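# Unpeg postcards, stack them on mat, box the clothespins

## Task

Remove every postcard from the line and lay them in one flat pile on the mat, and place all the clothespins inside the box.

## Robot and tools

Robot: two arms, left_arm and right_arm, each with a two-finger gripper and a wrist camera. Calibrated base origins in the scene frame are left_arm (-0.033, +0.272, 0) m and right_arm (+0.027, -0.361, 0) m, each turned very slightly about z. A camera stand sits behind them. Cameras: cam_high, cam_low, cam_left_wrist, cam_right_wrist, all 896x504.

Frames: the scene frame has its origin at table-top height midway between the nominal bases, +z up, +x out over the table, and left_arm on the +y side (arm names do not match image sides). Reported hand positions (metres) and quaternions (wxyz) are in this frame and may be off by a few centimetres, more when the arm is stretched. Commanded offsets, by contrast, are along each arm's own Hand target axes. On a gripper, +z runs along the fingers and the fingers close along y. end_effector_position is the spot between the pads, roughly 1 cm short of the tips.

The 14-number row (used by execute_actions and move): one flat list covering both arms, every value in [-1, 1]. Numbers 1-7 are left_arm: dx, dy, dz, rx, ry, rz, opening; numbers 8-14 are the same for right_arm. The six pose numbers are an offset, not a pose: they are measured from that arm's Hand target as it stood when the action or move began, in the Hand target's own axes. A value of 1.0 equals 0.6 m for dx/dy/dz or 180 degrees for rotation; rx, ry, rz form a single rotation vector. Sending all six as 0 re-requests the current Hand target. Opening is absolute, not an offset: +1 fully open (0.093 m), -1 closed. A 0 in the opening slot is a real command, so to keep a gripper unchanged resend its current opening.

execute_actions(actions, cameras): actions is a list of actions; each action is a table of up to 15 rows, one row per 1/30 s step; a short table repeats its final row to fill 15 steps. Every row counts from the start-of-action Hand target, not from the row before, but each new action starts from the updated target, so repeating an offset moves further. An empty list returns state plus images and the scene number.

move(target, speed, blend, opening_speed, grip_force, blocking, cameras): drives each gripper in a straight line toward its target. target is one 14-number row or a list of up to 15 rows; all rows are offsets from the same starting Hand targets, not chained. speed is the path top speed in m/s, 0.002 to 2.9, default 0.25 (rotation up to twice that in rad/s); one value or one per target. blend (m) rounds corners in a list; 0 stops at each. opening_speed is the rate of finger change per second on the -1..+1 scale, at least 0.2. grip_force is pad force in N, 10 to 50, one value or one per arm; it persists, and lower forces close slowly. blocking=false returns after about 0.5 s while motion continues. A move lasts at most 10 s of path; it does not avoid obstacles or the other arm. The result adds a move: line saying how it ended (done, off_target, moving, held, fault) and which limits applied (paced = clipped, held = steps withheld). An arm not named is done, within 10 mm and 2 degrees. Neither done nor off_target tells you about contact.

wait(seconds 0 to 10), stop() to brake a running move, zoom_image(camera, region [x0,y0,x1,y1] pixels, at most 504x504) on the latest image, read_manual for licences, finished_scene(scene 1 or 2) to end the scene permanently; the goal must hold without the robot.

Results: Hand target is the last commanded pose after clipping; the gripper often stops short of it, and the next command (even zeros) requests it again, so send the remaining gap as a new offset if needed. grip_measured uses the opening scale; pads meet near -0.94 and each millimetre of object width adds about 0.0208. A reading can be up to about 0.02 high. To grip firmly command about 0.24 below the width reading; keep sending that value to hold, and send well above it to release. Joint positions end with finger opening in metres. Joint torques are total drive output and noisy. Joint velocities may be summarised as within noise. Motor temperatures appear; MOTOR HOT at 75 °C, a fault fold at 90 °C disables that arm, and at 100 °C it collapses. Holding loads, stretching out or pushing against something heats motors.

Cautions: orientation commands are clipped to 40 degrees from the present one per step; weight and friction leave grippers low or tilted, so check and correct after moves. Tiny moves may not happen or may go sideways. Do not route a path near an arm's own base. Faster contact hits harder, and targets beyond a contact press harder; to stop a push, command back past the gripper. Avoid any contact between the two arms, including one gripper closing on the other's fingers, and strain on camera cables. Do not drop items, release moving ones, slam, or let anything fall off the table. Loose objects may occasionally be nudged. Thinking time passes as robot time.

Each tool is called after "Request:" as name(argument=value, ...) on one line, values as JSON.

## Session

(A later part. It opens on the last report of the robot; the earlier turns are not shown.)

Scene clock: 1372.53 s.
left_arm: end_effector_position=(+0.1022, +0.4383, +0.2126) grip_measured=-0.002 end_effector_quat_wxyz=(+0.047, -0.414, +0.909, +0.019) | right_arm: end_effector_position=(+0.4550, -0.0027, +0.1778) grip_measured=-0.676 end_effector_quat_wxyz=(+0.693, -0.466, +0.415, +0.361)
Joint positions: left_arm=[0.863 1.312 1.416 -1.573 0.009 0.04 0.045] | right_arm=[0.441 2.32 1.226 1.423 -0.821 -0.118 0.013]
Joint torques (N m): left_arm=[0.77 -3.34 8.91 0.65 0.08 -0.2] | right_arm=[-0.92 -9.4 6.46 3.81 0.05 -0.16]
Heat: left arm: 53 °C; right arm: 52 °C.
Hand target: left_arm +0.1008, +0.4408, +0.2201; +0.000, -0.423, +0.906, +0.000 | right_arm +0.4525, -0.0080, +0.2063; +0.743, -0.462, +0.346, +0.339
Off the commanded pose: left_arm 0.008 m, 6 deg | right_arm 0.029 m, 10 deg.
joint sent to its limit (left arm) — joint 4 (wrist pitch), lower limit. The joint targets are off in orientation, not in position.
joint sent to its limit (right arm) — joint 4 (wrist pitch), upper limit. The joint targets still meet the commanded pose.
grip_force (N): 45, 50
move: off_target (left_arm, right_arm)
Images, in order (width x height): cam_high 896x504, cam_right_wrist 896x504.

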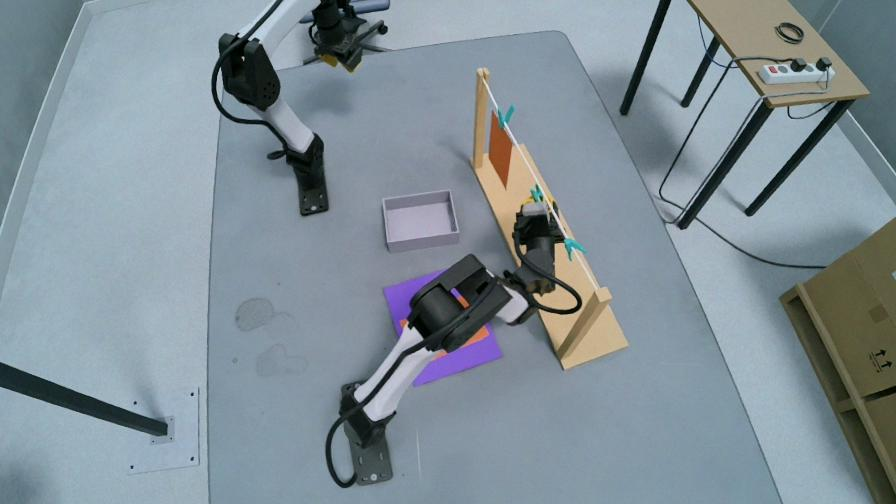

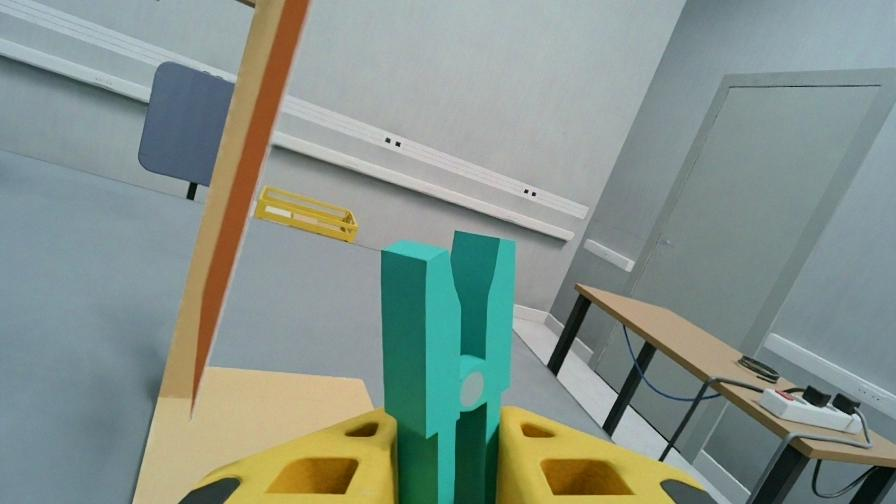

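Request:
move(target=[[0,0,0,0,0,0,0.0,-0.1173,0.1652,-0.0923,0,0,0,-0.68],[0,0,0,0,0,0,0.0,-0.1037,0.3528,0.0395,-0.2133,0.5712,0.0612,-0.68]], speed=0.25, blend=[0.03,0], cameras=["cam_high","cam_right_wrist"])

Scene clock: 1405.87 s.
left_arm: end_effector_position=(+0.1022, +0.4383, +0.2126) grip_measured=-0.002 end_effector_quat_wxyz=(+0.047, -0.414, +0.909, +0.019) | right_arm: end_effector_position=(+0.2487, +0.0737, +0.1676) grip_measured=-0.678 end_effector_quat_wxyz=(-0.096, +0.705, -0.702, -0.037)
Joint positions: left_arm=[0.863 1.312 1.416 -1.573 0.009 0.04 0.045] | right_arm=[1.061 2.382 2.591 -1.575 -0.013 -0.477 0.013]
Joint velocities: left_arm=[within noise] | right_arm=[-0.012 -0.012 -0.012 -0.007 -0.022 -0.037 -0.005]
Joint torques (N m): left_arm=[0.7 -3.37 8.92 0.66 0 -0.22] | right_arm=[0.02 -10 7.09 0.92 0.02 0.08]
Heat: left arm: 53 °C; right arm: 53 °C.
Hand target: left_arm +0.1008, +0.4408, +0.2201; +0.000, -0.423, +0.906, +0.000 | right_arm +0.2500, +0.0752, +0.1699; +0.000, +0.707, -0.707, +0.000
Off the commanded pose: left_arm 0.008 m, 6 deg | right_arm 0.003 m, 12 deg.
joint sent to its limit (left arm) — joint 4 (wrist pitch), lower limit. The joint targets are off in orientation, not in position.
joint sent to its limit (right arm) — joint 4 (wrist pitch), lower limit. The joint targets are off in orientation, not in position.
grip_force (N): 45, 50
move: off_target (left_arm, right_arm)
Images, in order (width x height): cam_high 896x504, cam_right_wrist 896x504.

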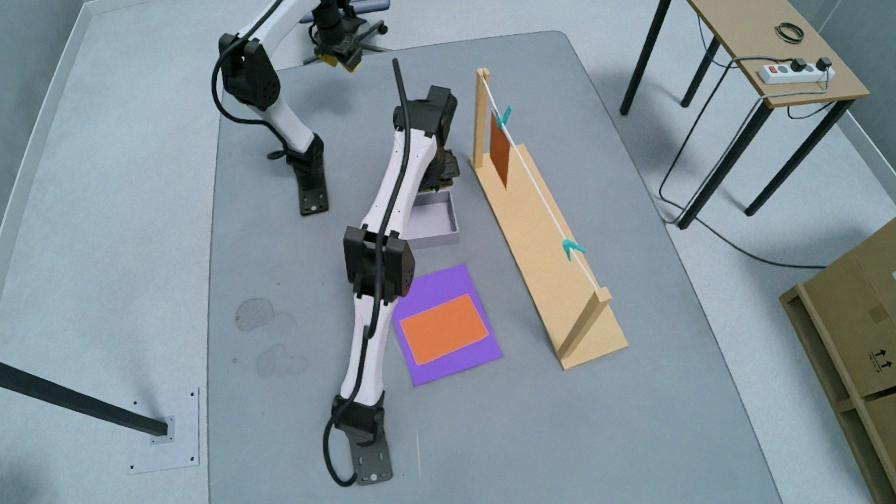

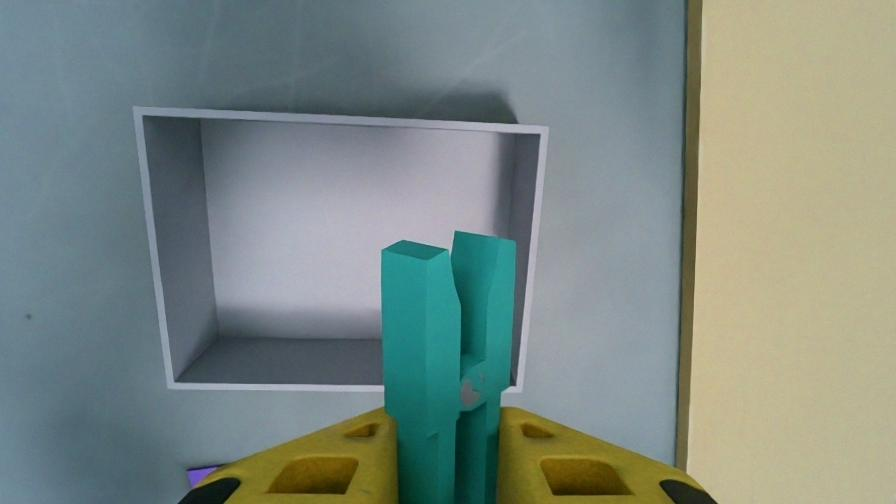

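Request:
move(target=[[0,0,0,0,0,0,0.0,-0.0133,0,0.23,0,0,0,-0.68]], speed=[0.12], cameras=["cam_right_wrist"])

Scene clock: 1423.10 s.
left_arm: end_effector_position=(+0.1022, +0.4383, +0.2126) grip_measured=-0.002 end_effector_quat_wxyz=(+0.047, -0.414, +0.909, +0.019) | right_arm: end_effector_position=(+0.2482, +0.0763, +0.0272) grip_measured=-0.680 end_effector_quat_wxyz=(+0.016, +0.706, -0.708, -0.001)
Joint positions: left_arm=[0.863 1.312 1.416 -1.573 0.009 0.04 0.045] | right_arm=[1.065 2.596 2.431 -1.435 -0.011 -0.47 0.013]
Joint velocities: left_arm=[within noise] | right_arm=[-0.002 -0.027 0.007 -0.037 -0.051 0.007 -0.007]
Joint torques (N m): left_arm=[0.42 -3.14 9.01 0.67 0.05 -0.19] | right_arm=[0.39 -11.99 6.82 0.52 0 0.08]
Heat: left arm: 53 °C; right arm: 54 °C.
Hand target: left_arm +0.1008, +0.4408, +0.2201; +0.000, -0.423, +0.906, +0.000 | right_arm +0.2500, +0.0833, +0.0320; +0.000, +0.707, -0.707, +0.000
Off the commanded pose: left_arm 0.008 m, 6 deg | right_arm 0.008 m, 2 deg.
joint sent to its limit (left arm) — joint 4 (wrist pitch), lower limit. The joint targets are off in orientation, not in position.
grip_force (N): 45, 50
move: off_target (left_arm)
Images, in order (width x height): cam_right_wrist 896x504.

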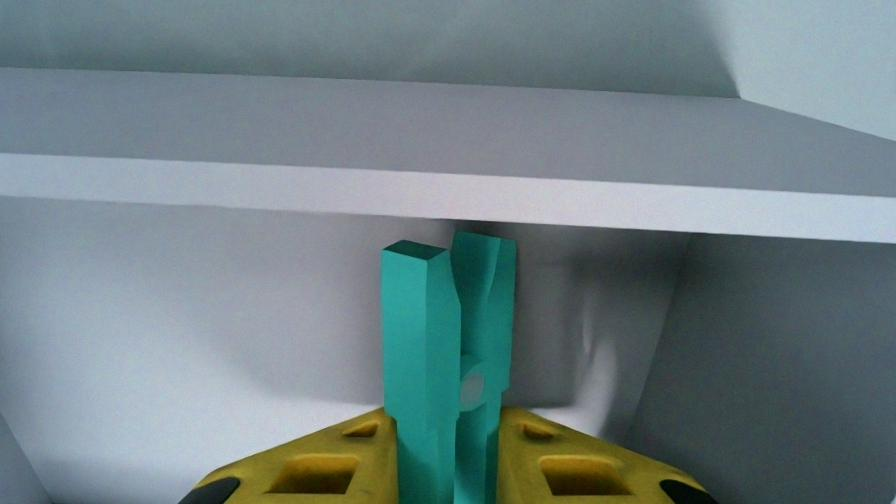

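Request:
move(target=[[0,0,0,0,0,0,0.0,0,0,0.005,0,0,0,-0.68],[0,0,0,0,0,0,0.0,0,0,0.005,0,0,0,-0.05]], opening_speed=0.5, cameras=["cam_right_wrist"])

Scene clock: 1430.67 s.
left_arm: end_effector_position=(+0.1022, +0.4383, +0.2126) grip_measured=-0.002 end_effector_quat_wxyz=(+0.047, -0.414, +0.909, +0.019) | right_arm: end_effector_position=(+0.2485, +0.0788, +0.0272) grip_measured=-0.051 end_effector_quat_wxyz=(+0.011, +0.707, -0.707, -0.002)
Joint positions: left_arm=[0.863 1.312 1.416 -1.573 0.009 0.04 0.045] | right_arm=[1.067 2.596 2.431 -1.425 -0.011 -0.469 0.043]
Joint velocities: left_arm=[within noise] | right_arm=[-0.046 -0.002 -0.012 0.022 0.037 -0.066 -0.002]
Joint torques (N m): left_arm=[0.39 -3.08 8.91 0.58 0.08 -0.22] | right_arm=[0.18 -12.01 5.81 0.57 0 0.08]
Heat: left arm: 53 °C; right arm: 54 °C.
Hand target: left_arm +0.1008, +0.4408, +0.2201; +0.000, -0.423, +0.906, +0.000 | right_arm +0.2501, +0.0832, +0.0290; +0.000, +0.707, -0.707, +0.000
Off the commanded pose: left_arm 0.008 m, 6 deg | right_arm 0.005 m, 1 deg.
joint sent to its limit (left arm) — joint 4 (wrist pitch), lower limit. The joint targets are off in orientation, not in position.
grip_force (N): 45, 50
move: off_target (left_arm)
Images, in order (width x height): cam_right_wrist 896x504.

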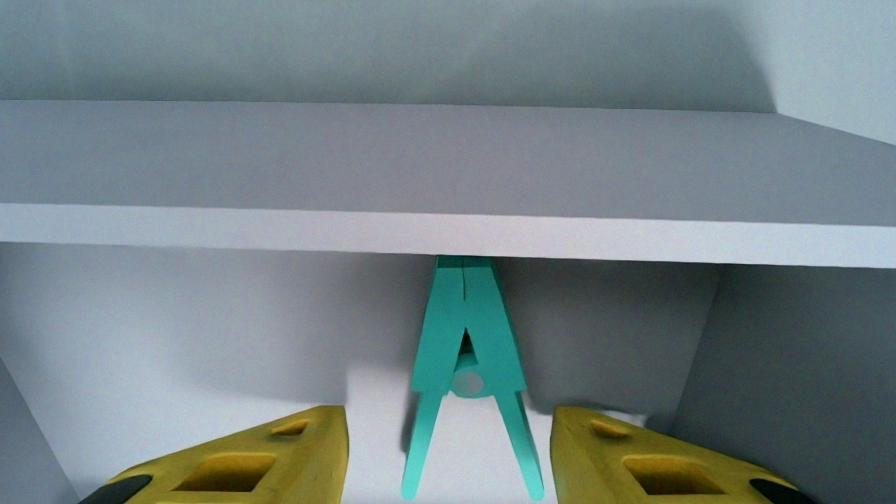

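Request:
move(target=[[0,0,0,0,0,0,0.0,0,0,-0.25,0,0,0,-0.05],[0,0,0,0,0,0,0.0,0.2383,-0.1333,-0.1517,0.1302,-0.4876,0.1302,0.5]], speed=[0.2,0.25], blend=[0.02,0], cameras=["cam_high","cam_low","cam_right_wrist"])

Scene clock: 1476.63 s.
left_arm: end_effector_position=(+0.1022, +0.4383, +0.2126) grip_measured=-0.002 end_effector_quat_wxyz=(+0.047, -0.414, +0.909, +0.019) | right_arm: end_effector_position=(+0.3291, -0.0594, +0.1053) grip_measured=+0.499 end_effector_quat_wxyz=(+0.585, -0.357, +0.638, +0.350)
Joint positions: left_arm=[0.863 1.312 1.416 -1.573 0.009 0.04 0.045] | right_arm=[0.587 1.926 0.448 1.401 -0.426 -0.002 0.069]
Joint torques (N m): left_arm=[0.4 -3.23 9.1 0.57 -0.02 -0.25] | right_arm=[-0.55 -5.37 2.92 3.74 -0.16 0]
Motor temperatures (°C): left_arm=[31 33 53 34 29 29 30] | right_arm=[31 57 38 43 31 29 30]
Heat: left arm: 53 °C; right arm: 57 °C.
Hand target: left_arm +0.1008, +0.4408, +0.2201; +0.000, -0.423, +0.906, +0.000 | right_arm +0.3298, -0.0597, +0.1201; +0.612, -0.354, +0.612, +0.354
Off the commanded pose: left_arm 0.008 m, 6 deg | right_arm 0.015 m, 4 deg.
joint sent to its limit (left arm) — joint 4 (wrist pitch), lower limit. The joint targets are off in orientation, not in position.
grip_force (N): 45, 50
move: off_target (left_arm, right_arm); target 2's new opening was sent with right_arm's hand 0.015 m and 4 deg from that target
Images, in order (width x height): cam_high 896x504, cam_low 896x504, cam_right_wrist 896x504.

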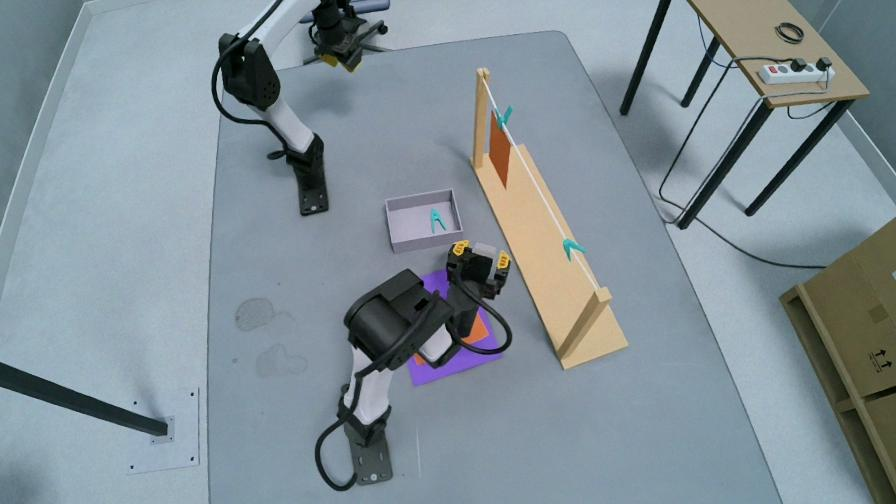

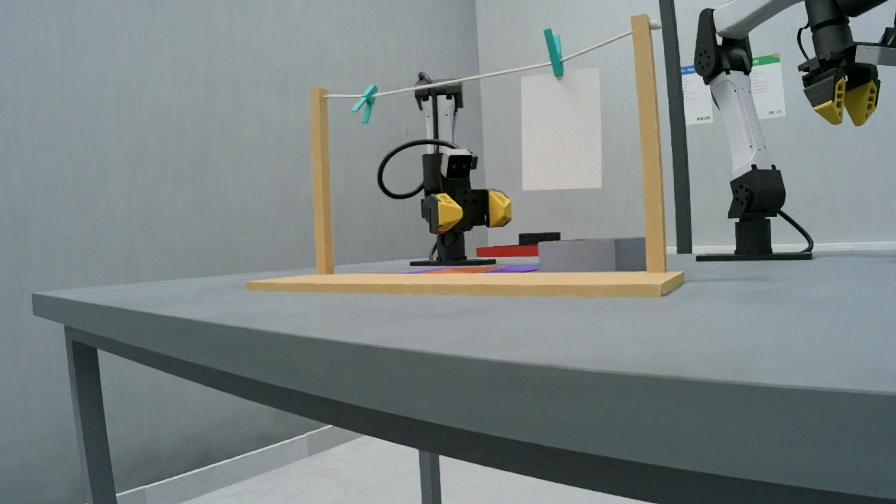

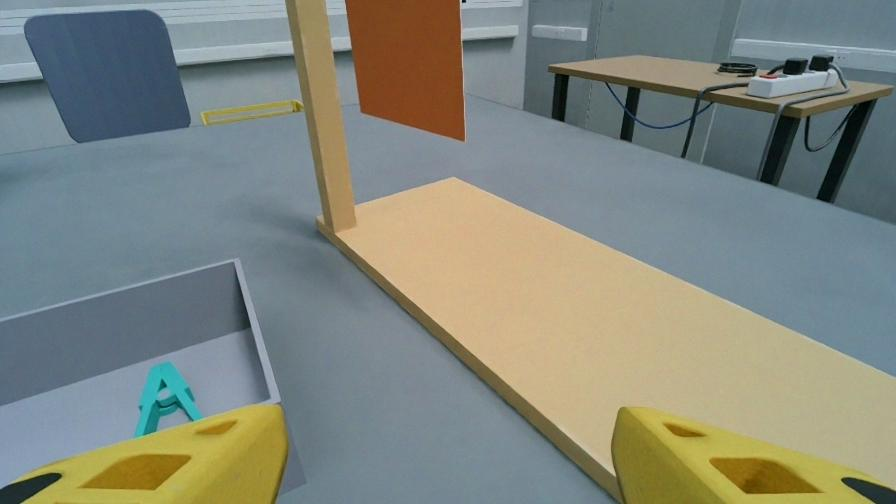

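Request:
move(target=[0,0,0,0,0,0,0.0,0,-0.0125,0.245,0,0,0,0.5], speed=0.15, cameras=["cam_right_wrist"])

Scene clock: 1508.17 s.
left_arm: end_effector_position=(+0.1022, +0.4383, +0.2126) grip_measured=-0.002 end_effector_quat_wxyz=(+0.047, -0.414, +0.909, +0.019) | right_arm: end_effector_position=(+0.4049, +0.0602, +0.1159) grip_measured=+0.499 end_effector_quat_wxyz=(+0.604, -0.360, +0.615, +0.357)
Joint positions: left_arm=[0.863 1.312 1.416 -1.573 0.009 0.04 0.045] | right_arm=[0.713 2.223 1.044 1.163 -0.316 0 0.069]
Joint torques (N m): left_arm=[0.73 -3.06 9.16 0.61 0.03 -0.23] | right_arm=[0.12 -8.64 6.39 2.79 0.12 0.01]
Motor temperatures (°C): left_arm=[31 33 53 34 29 29 30] | right_arm=[31 51 37 49 31 29 30]
Heat: left arm: 53 °C; right arm: 51 °C.
Hand target: left_arm +0.1008, +0.4408, +0.2201; +0.000, -0.423, +0.906, +0.000 | right_arm +0.4097, +0.0639, +0.1201; +0.612, -0.354, +0.612, +0.354
Off the commanded pose: left_arm 0.008 m, 6 deg | right_arm 0.007 m, 1 deg.
joint sent to its limit (left arm) — joint 4 (wrist pitch), lower limit. The joint targets are off in orientation, not in position.
grip_force (N): 45, 50
move: off_target (left_arm)
Images, in order (width x height): cam_right_wrist 896x504.

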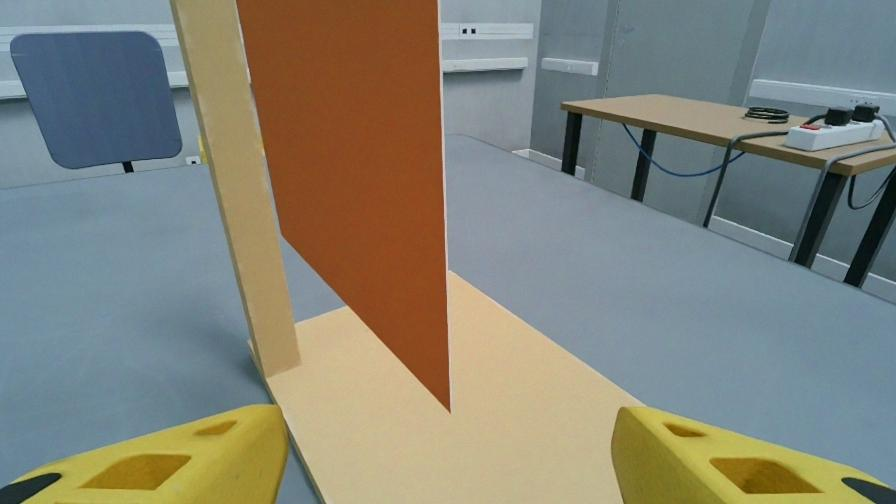

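Request:
move(target=[[0,0,0,0,0,0,0.0,0,0,0.02,0,0,0,0.5],[0,0,0,0,0,0,0.0,-0.055,0,0.02,0,0,0,0.5]], speed=0.1, blend=[0.005,0], cameras=["cam_low","cam_right_wrist"])

Scene clock: 1520.83 s.
left_arm: end_effector_position=(+0.1022, +0.4383, +0.2126) grip_measured=-0.002 end_effector_quat_wxyz=(+0.047, -0.414, +0.909, +0.019) | right_arm: end_effector_position=(+0.4124, +0.0704, +0.1269) grip_measured=+0.499 end_effector_quat_wxyz=(+0.592, -0.362, +0.628, +0.354)
Joint positions: left_arm=[0.863 1.312 1.416 -1.573 0.009 0.04 0.045] | right_arm=[0.72 2.195 1.111 1.032 -0.307 0 0.069]
Joint torques (N m): left_arm=[0.62 -3.03 8.91 0.61 0 -0.28] | right_arm=[0.31 -12.04 6.69 2.75 0.11 0.01]
Heat: left arm: 53 °C; right arm: 53 °C.
Hand target: left_arm +0.1008, +0.4408, +0.2201; +0.000, -0.423, +0.906, +0.000 | right_arm +0.4156, +0.0743, +0.1529; +0.612, -0.354, +0.612, +0.354
Off the commanded pose: left_arm 0.008 m, 6 deg | right_arm 0.027 m, 3 deg.
joint sent to its limit (left arm) — joint 4 (wrist pitch), lower limit. The joint targets are off in orientation, not in position.
grip_force (N): 45, 50
move: off_target (left_arm, right_arm)
Images, in order (width x height): cam_low 896x504, cam_right_wrist 896x504.

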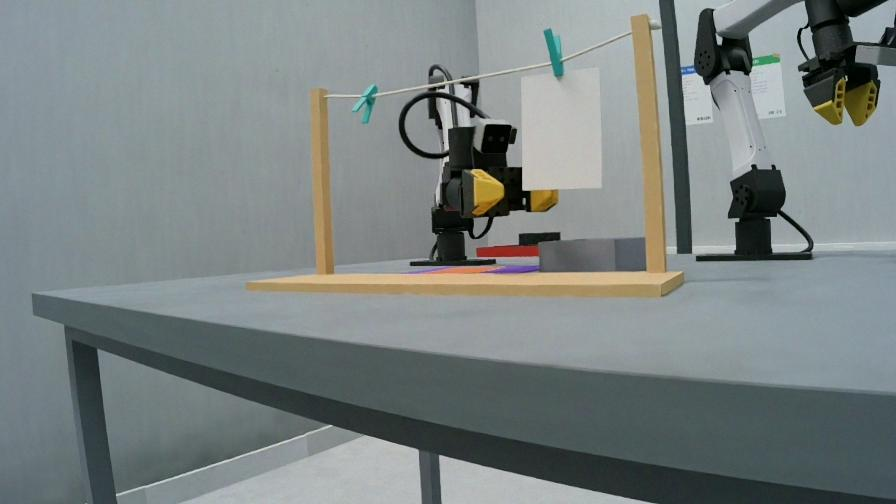

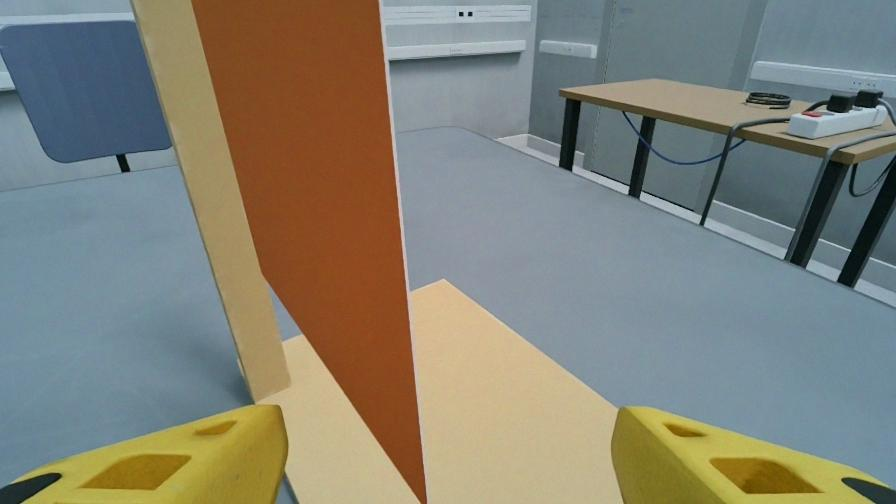

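Request:
move(target=[[0,0,0,0,0,0,0.0,-0.0385,0,0,0,0,0,0.5],[0,0,0,0,0,0,0.0,-0.0417,0.071,-0.039,-0.0803,0.0261,0.0978,0.5],[0,0,0,0,0,0,0.0,-0.0533,0.1325,-0.0727,-0.1606,0.0522,0.1956,0.5]], speed=0.1, blend=[0,0.01,0], cameras=["cam_high","cam_low","cam_right_wrist"])

Scene clock: 1557.77 s.
left_arm: end_effector_position=(+0.1022, +0.4383, +0.2126) grip_measured=-0.002 end_effector_quat_wxyz=(+0.047, -0.414, +0.909, +0.019) | right_arm: end_effector_position=(+0.3256, +0.0806, +0.1729) grip_measured=+0.499 end_effector_quat_wxyz=(+0.309, -0.317, +0.642, +0.627)
Joint positions: left_arm=[0.863 1.312 1.416 -1.573 0.009 0.04 0.045] | right_arm=[0.708 2.053 1.085 0.933 -0.829 0.628 0.069]
Joint torques (N m): left_arm=[0.62 -3.23 8.87 0.57 0.01 -0.22] | right_arm=[-0.96 -10.85 4.29 2.75 -0.2 -0.04]
Motor temperatures (°C): left_arm=[31 33 54 33 29 29 30] | right_arm=[31 60 39 50 31 29 30]
Heat: left arm: 54 °C; right arm: 60 °C.
Hand target: left_arm +0.1008, +0.4408, +0.2201; +0.000, -0.423, +0.906, +0.000 | right_arm +0.3250, +0.0762, +0.1849; +0.321, -0.321, +0.630, +0.630
Off the commanded pose: left_arm 0.008 m, 6 deg | right_arm 0.013 m, 2 deg.
joint sent to its limit (left arm) — joint 4 (wrist pitch), lower limit. The joint targets are off in orientation, not in position.
grip_force (N): 45, 50
move: off_target (left_arm, right_arm)
Images, in order (width x height): cam_high 896x504, cam_low 896x504, cam_right_wrist 896x504.

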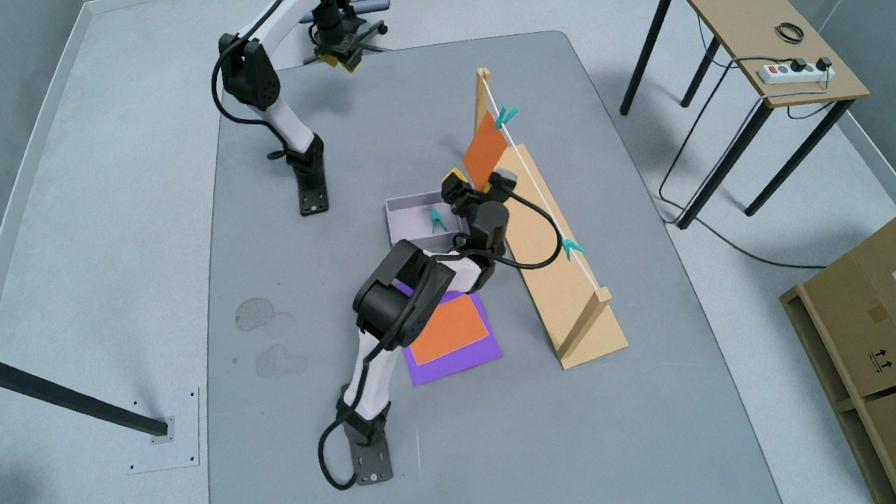

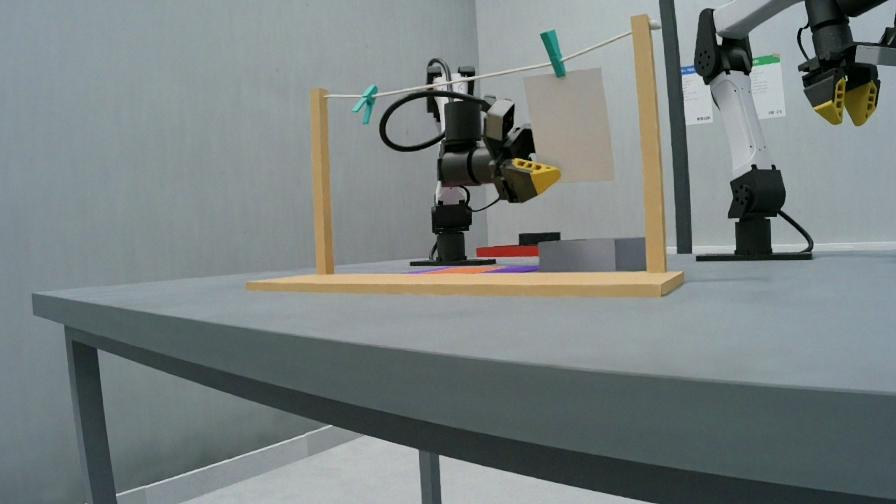

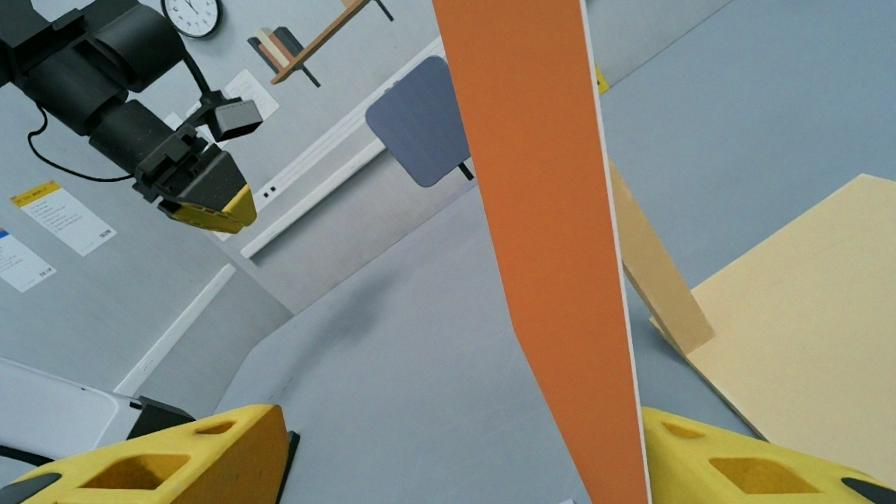

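Request:
move(target=[0,0,0,0,0,0,0.0,0,0,0,0,0,0,-1], grip_force=[45,20], opening_speed=0.6, cameras=["cam_high","cam_right_wrist"])

Request:
move(target=[0,0,0,0,0,0,0.0,0,0,0,0,0,0,-1], grip_force=[45,45])

Scene clock: 1572.97 s.
left_arm: end_effector_position=(+0.1022, +0.4383, +0.2126) grip_measured=-0.002 end_effector_quat_wxyz=(+0.047, -0.414, +0.909, +0.019) | right_arm: end_effector_position=(+0.3255, +0.0806, +0.1732) grip_measured=-0.988 end_effector_quat_wxyz=(+0.309, -0.317, +0.641, +0.627)
Joint positions: left_arm=[0.863 1.312 1.416 -1.573 0.009 0.04 0.045] | right_arm=[0.708 2.053 1.085 0.935 -0.829 0.628 0]
Joint torques (N m): left_arm=[0.65 -2.86 9.18 0.62 0.06 -0.24] | right_arm=[-0.96 -10.86 4.29 2.74 -0.18 -0.04]
Motor temperatures (°C): left_arm=[31 33 54 33 29 29 30] | right_arm=[31 57 38 49 31 29 30]
Heat: left arm: 54 °C; right arm: 57 °C.
Hand target: left_arm +0.1008, +0.4408, +0.2201; +0.000, -0.423, +0.906, +0.000 | right_arm +0.3250, +0.0762, +0.1849; +0.321, -0.321, +0.630, +0.630
Off the commanded pose: left_arm 0.008 m, 6 deg | right_arm 0.013 m, 2 deg.
joint sent to its limit (left arm) — joint 4 (wrist pitch), lower limit. The joint targets are off in orientation, not in position.
grip_force (N): 45, 20
move: off_target (left_arm, right_arm)
Images, in order (width x height): cam_high 896x504, cam_right_wrist 896x504.

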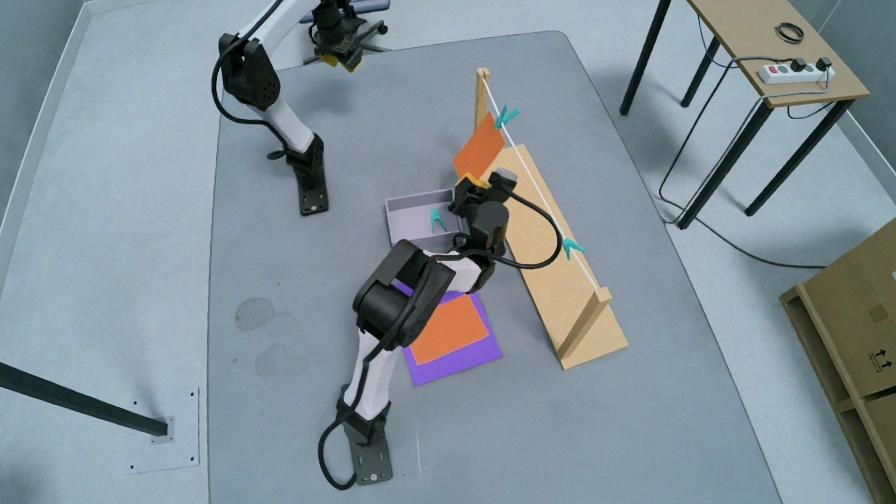

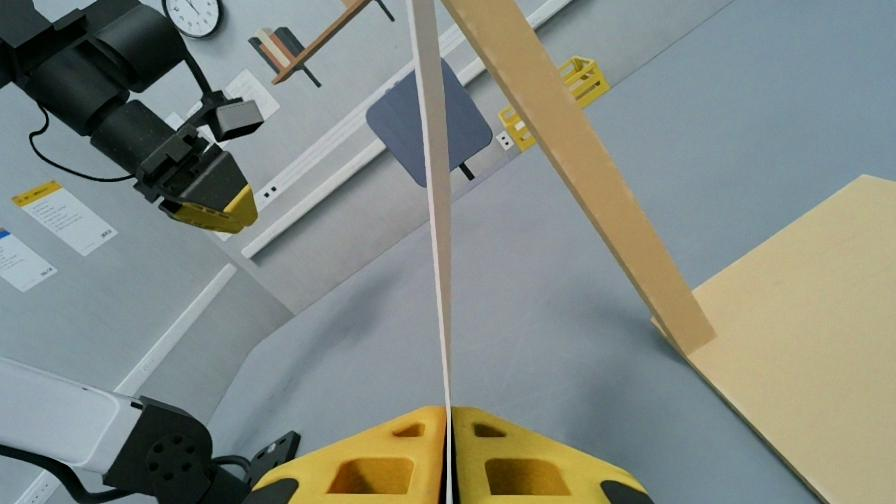

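Scene clock: 1573.47 s.
left_arm: end_effector_position=(+0.1022, +0.4383, +0.2126) grip_measured=-0.002 end_effector_quat_wxyz=(+0.047, -0.414, +0.909, +0.019) | right_arm: end_effector_position=(+0.3255, +0.0806, +0.1732) grip_measured=-0.989 end_effector_quat_wxyz=(+0.309, -0.317, +0.641, +0.627)
Joint positions: left_arm=[0.863 1.312 1.416 -1.573 0.009 0.04 0.045] | right_arm=[0.708 2.053 1.085 0.935 -0.829 0.628 0]
Joint torques (N m): left_arm=[0.76 -3.37 9.2 0.59 0 -0.18] | right_arm=[-0.96 -10.85 4.29 2.74 -0.19 -0.04]
Motor temperatures (°C): left_arm=[31 33 54 33 29 29 30] | right_arm=[31 57 38 49 31 29 30]
Heat: left arm: 54 °C; right arm: 57 °C.
Hand target: left_arm +0.1008, +0.4408, +0.2201; +0.000, -0.423, +0.906, +0.000 | right_arm +0.3250, +0.0762, +0.1849; +0.321, -0.321, +0.630, +0.630
Off the commanded pose: left_arm 0.008 m, 6 deg | right_arm 0.013 m, 2 deg.
joint sent to its limit (left arm) — joint 4 (wrist pitch), lower limit. The joint targets are off in orientation, not in position.
grip_force (N): 45, 45
move: off_target (left_arm, right_arm)

Request:
move(target=[0,0,0,0,0,0,0.0,0.11,0,0,0,0,0,-1], speed=0.05, cameras=["cam_high","cam_low","cam_right_wrist"])

Scene clock: 1581.40 s.
left_arm: end_effector_position=(+0.1022, +0.4383, +0.2126) grip_measured=-0.002 end_effector_quat_wxyz=(+0.047, -0.414, +0.909, +0.019) | right_arm: end_effector_position=(+0.2860, +0.0758, +0.1330) grip_measured=-0.989 end_effector_quat_wxyz=(+0.311, -0.324, +0.632, +0.631)
Joint positions: left_arm=[0.863 1.312 1.416 -1.573 0.009 0.04 0.045] | right_arm=[0.765 2.104 0.913 1.177 -0.788 0.629 0]
Joint torques (N m): left_arm=[0.57 -3.28 9.02 0.57 0.06 -0.29] | right_arm=[0.21 -7.82 3.64 2.88 0.14 -0.04]
Motor temperatures (°C): left_arm=[31 33 54 33 29 29 30] | right_arm=[31 56 37 49 31 29 30]
Heat: left arm: 54 °C; right arm: 56 °C.
Hand target: left_arm +0.1008, +0.4408, +0.2201; +0.000, -0.423, +0.906, +0.000 | right_arm +0.2862, +0.0762, +0.1317; +0.321, -0.321, +0.630, +0.630
Off the commanded pose: left_arm 0.008 m, 6 deg | right_arm 0.002 m, 1 deg.
joint sent to its limit (left arm) — joint 4 (wrist pitch), lower limit. The joint targets are off in orientation, not in position.
grip_force (N): 45, 45
move: off_target (left_arm)
Images, in order (width x height): cam_high 896x504, cam_low 896x504, cam_right_wrist 896x504.

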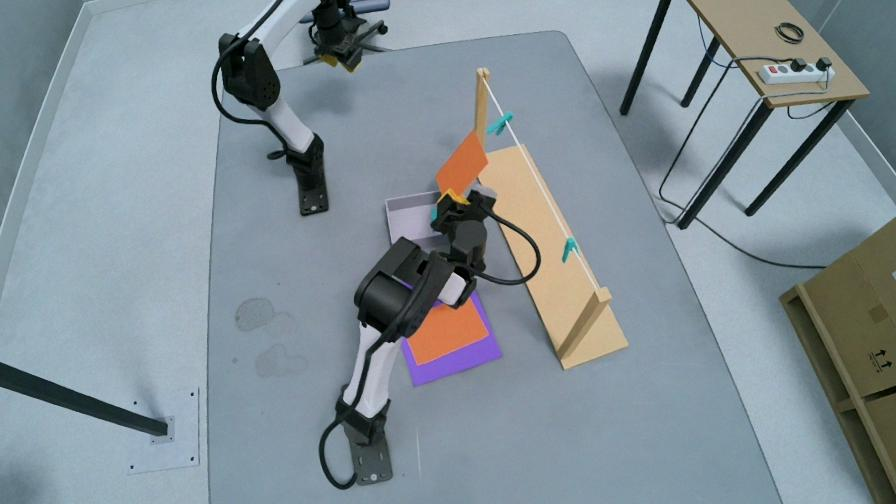

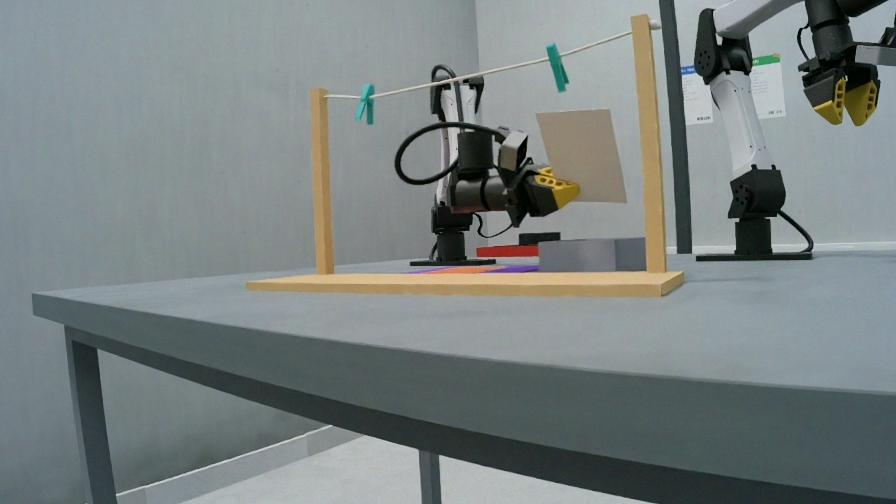

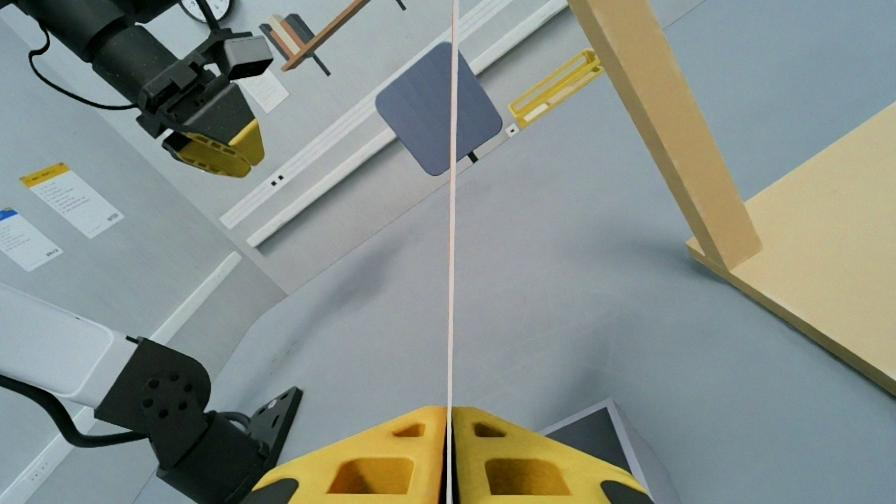

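Request:
move(target=[0.1225,-0.427,0,0,0,0.3333,0.0,0.032,0.199,-0.2467,0,0,0,-1], speed=0.15, cameras=["all"])

Scene clock: 1618.10 s.
left_arm: end_effector_position=(+0.2473, +0.2229, +0.2149) grip_measured=-0.002 end_effector_quat_wxyz=(+0.037, +0.076, +0.996, +0.000) | right_arm: end_effector_position=(+0.1796, -0.0689, +0.1862) grip_measured=-0.989 end_effector_quat_wxyz=(+0.319, -0.319, +0.632, +0.630)
Joint positions: left_arm=[-0.21 1.599 1.678 -1.576 -0.008 -0.026 0.045] | right_arm=[0.649 1.285 0.25 1.032 -0.887 0.632 0]
Joint torques (N m): left_arm=[0.24 -4.83 8.88 0.61 0.19 0.12] | right_arm=[-0.96 -3.78 4.11 2.44 -0.18 -0.07]
Heat: left arm: 54 °C; right arm: 53 °C.
Hand target: left_arm +0.2502, +0.2201, +0.2199; +0.000, +0.086, +0.996, +0.000 | right_arm +0.1783, -0.0718, +0.1863; +0.321, -0.321, +0.630, +0.630
Off the commanded pose: left_arm 0.007 m, 4 deg | right_arm 0.003 m, 0 deg.
joint sent to its limit (left arm) — joint 4 (wrist pitch), lower limit. The joint targets are off in orientation, not in position.
grip_force (N): 45, 45
move: off_target (left_arm)

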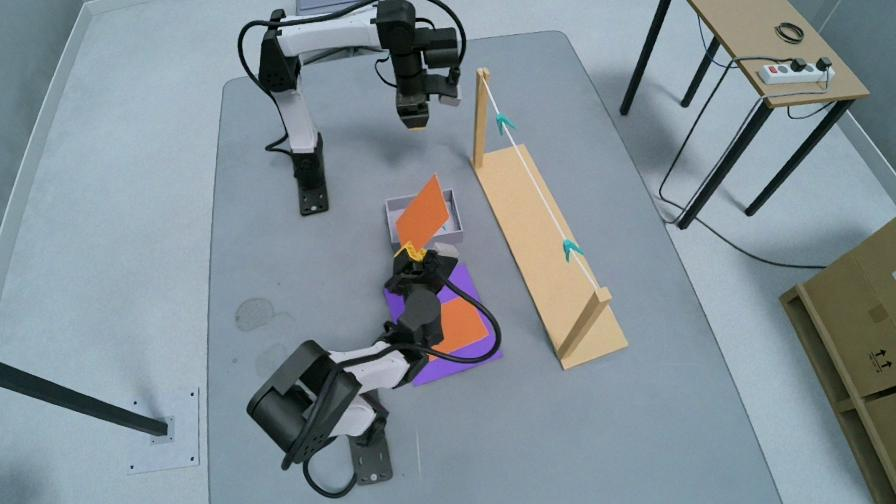

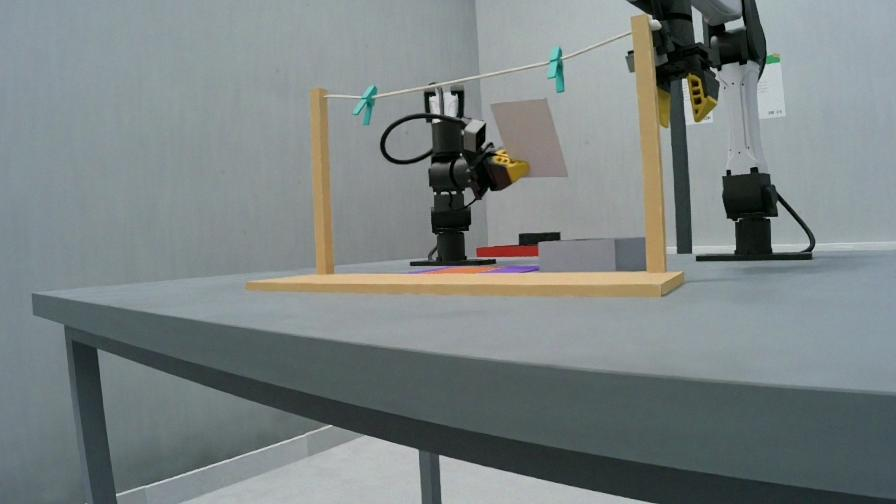

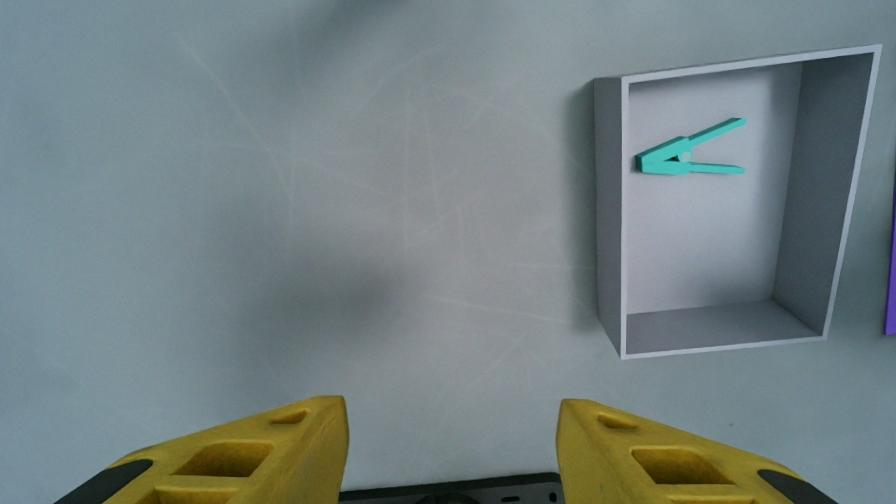

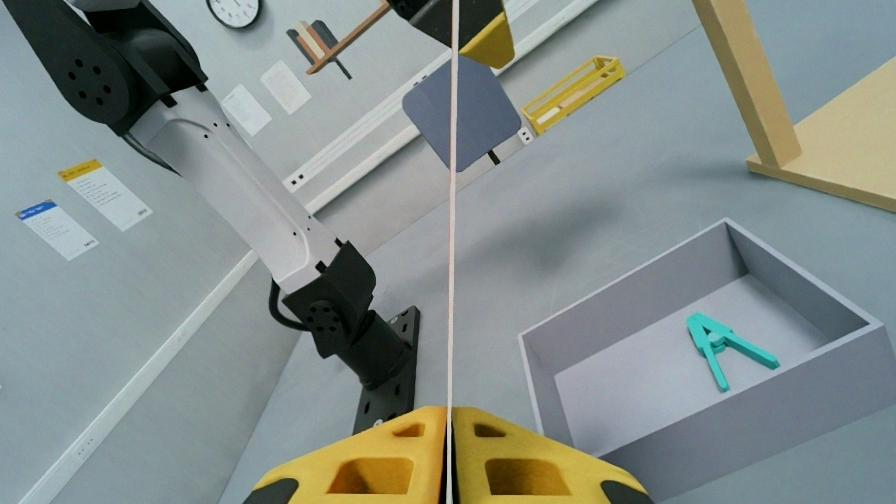

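Request:
move(target=[-0.0947,-0.1525,-0.0083,0.2172,-0.4649,0.2172,0.5,0,0,0,0,0,0,-1], speed=0.25, cameras=["cam_high","cam_left_wrist"])

Scene clock: 1638.63 s.
left_arm: end_effector_position=(+0.2927, +0.1225, +0.2279) grip_measured=+0.498 end_effector_quat_wxyz=(+0.616, +0.353, +0.613, -0.347) | right_arm: end_effector_position=(+0.1796, -0.0689, +0.1862) grip_measured=-0.989 end_effector_quat_wxyz=(+0.319, -0.319, +0.632, +0.630)
Joint positions: left_arm=[-0.051 1.331 0.495 0.832 1.015 0.013 0.069] | right_arm=[0.649 1.285 0.25 1.032 -0.887 0.632 0]
Joint torques (N m): left_arm=[0.08 -3.04 6.5 2.15 0.22 -0.13] | right_arm=[-0.96 -3.79 4.11 2.44 -0.18 -0.07]
Motor temperatures (°C): left_arm=[31 34 54 34 29 29 30] | right_arm=[31 49 35 49 31 29 30]
Heat: left arm: 54 °C; right arm: 49 °C.
Hand target: left_arm +0.2905, +0.1202, +0.2248; +0.612, +0.354, +0.613, -0.353 | right_arm +0.1783, -0.0718, +0.1864; +0.321, -0.321, +0.630, +0.630
Off the commanded pose: left_arm 0.004 m, 1 deg | right_arm 0.003 m, 0 deg.
grip_force (N): 45, 45
move: done
Images, in order (width x height): cam_high 896x504, cam_left_wrist 896x504.

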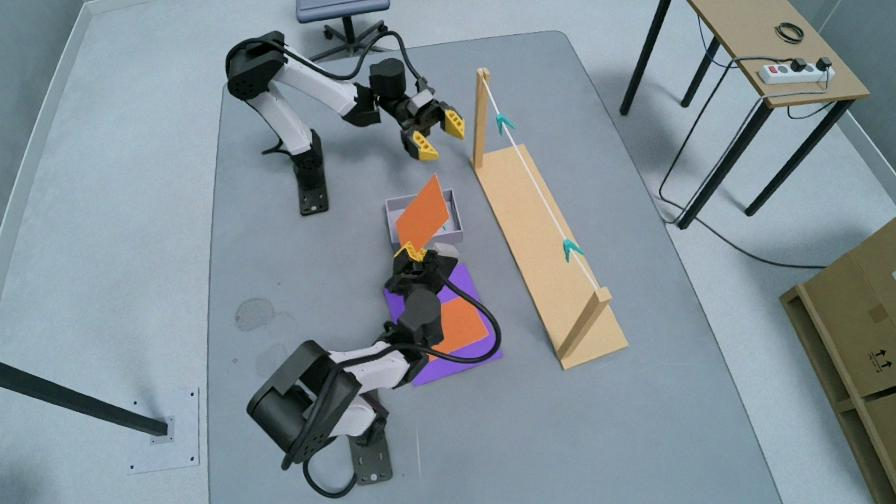

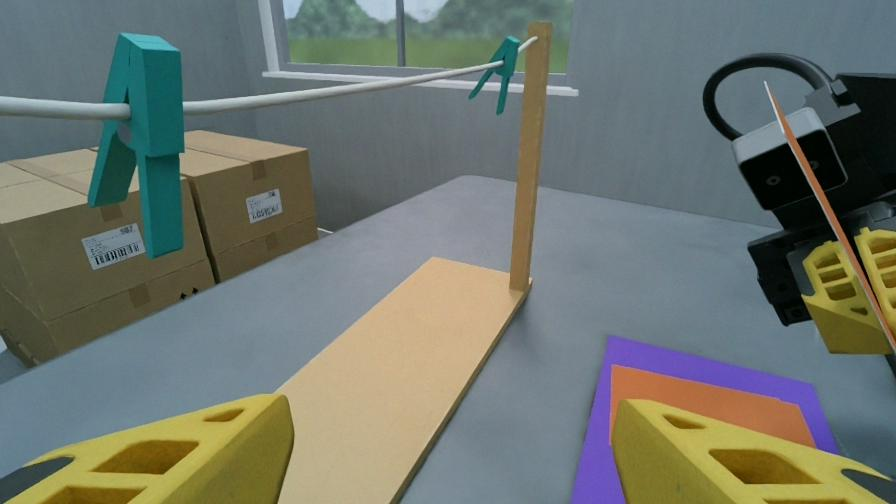

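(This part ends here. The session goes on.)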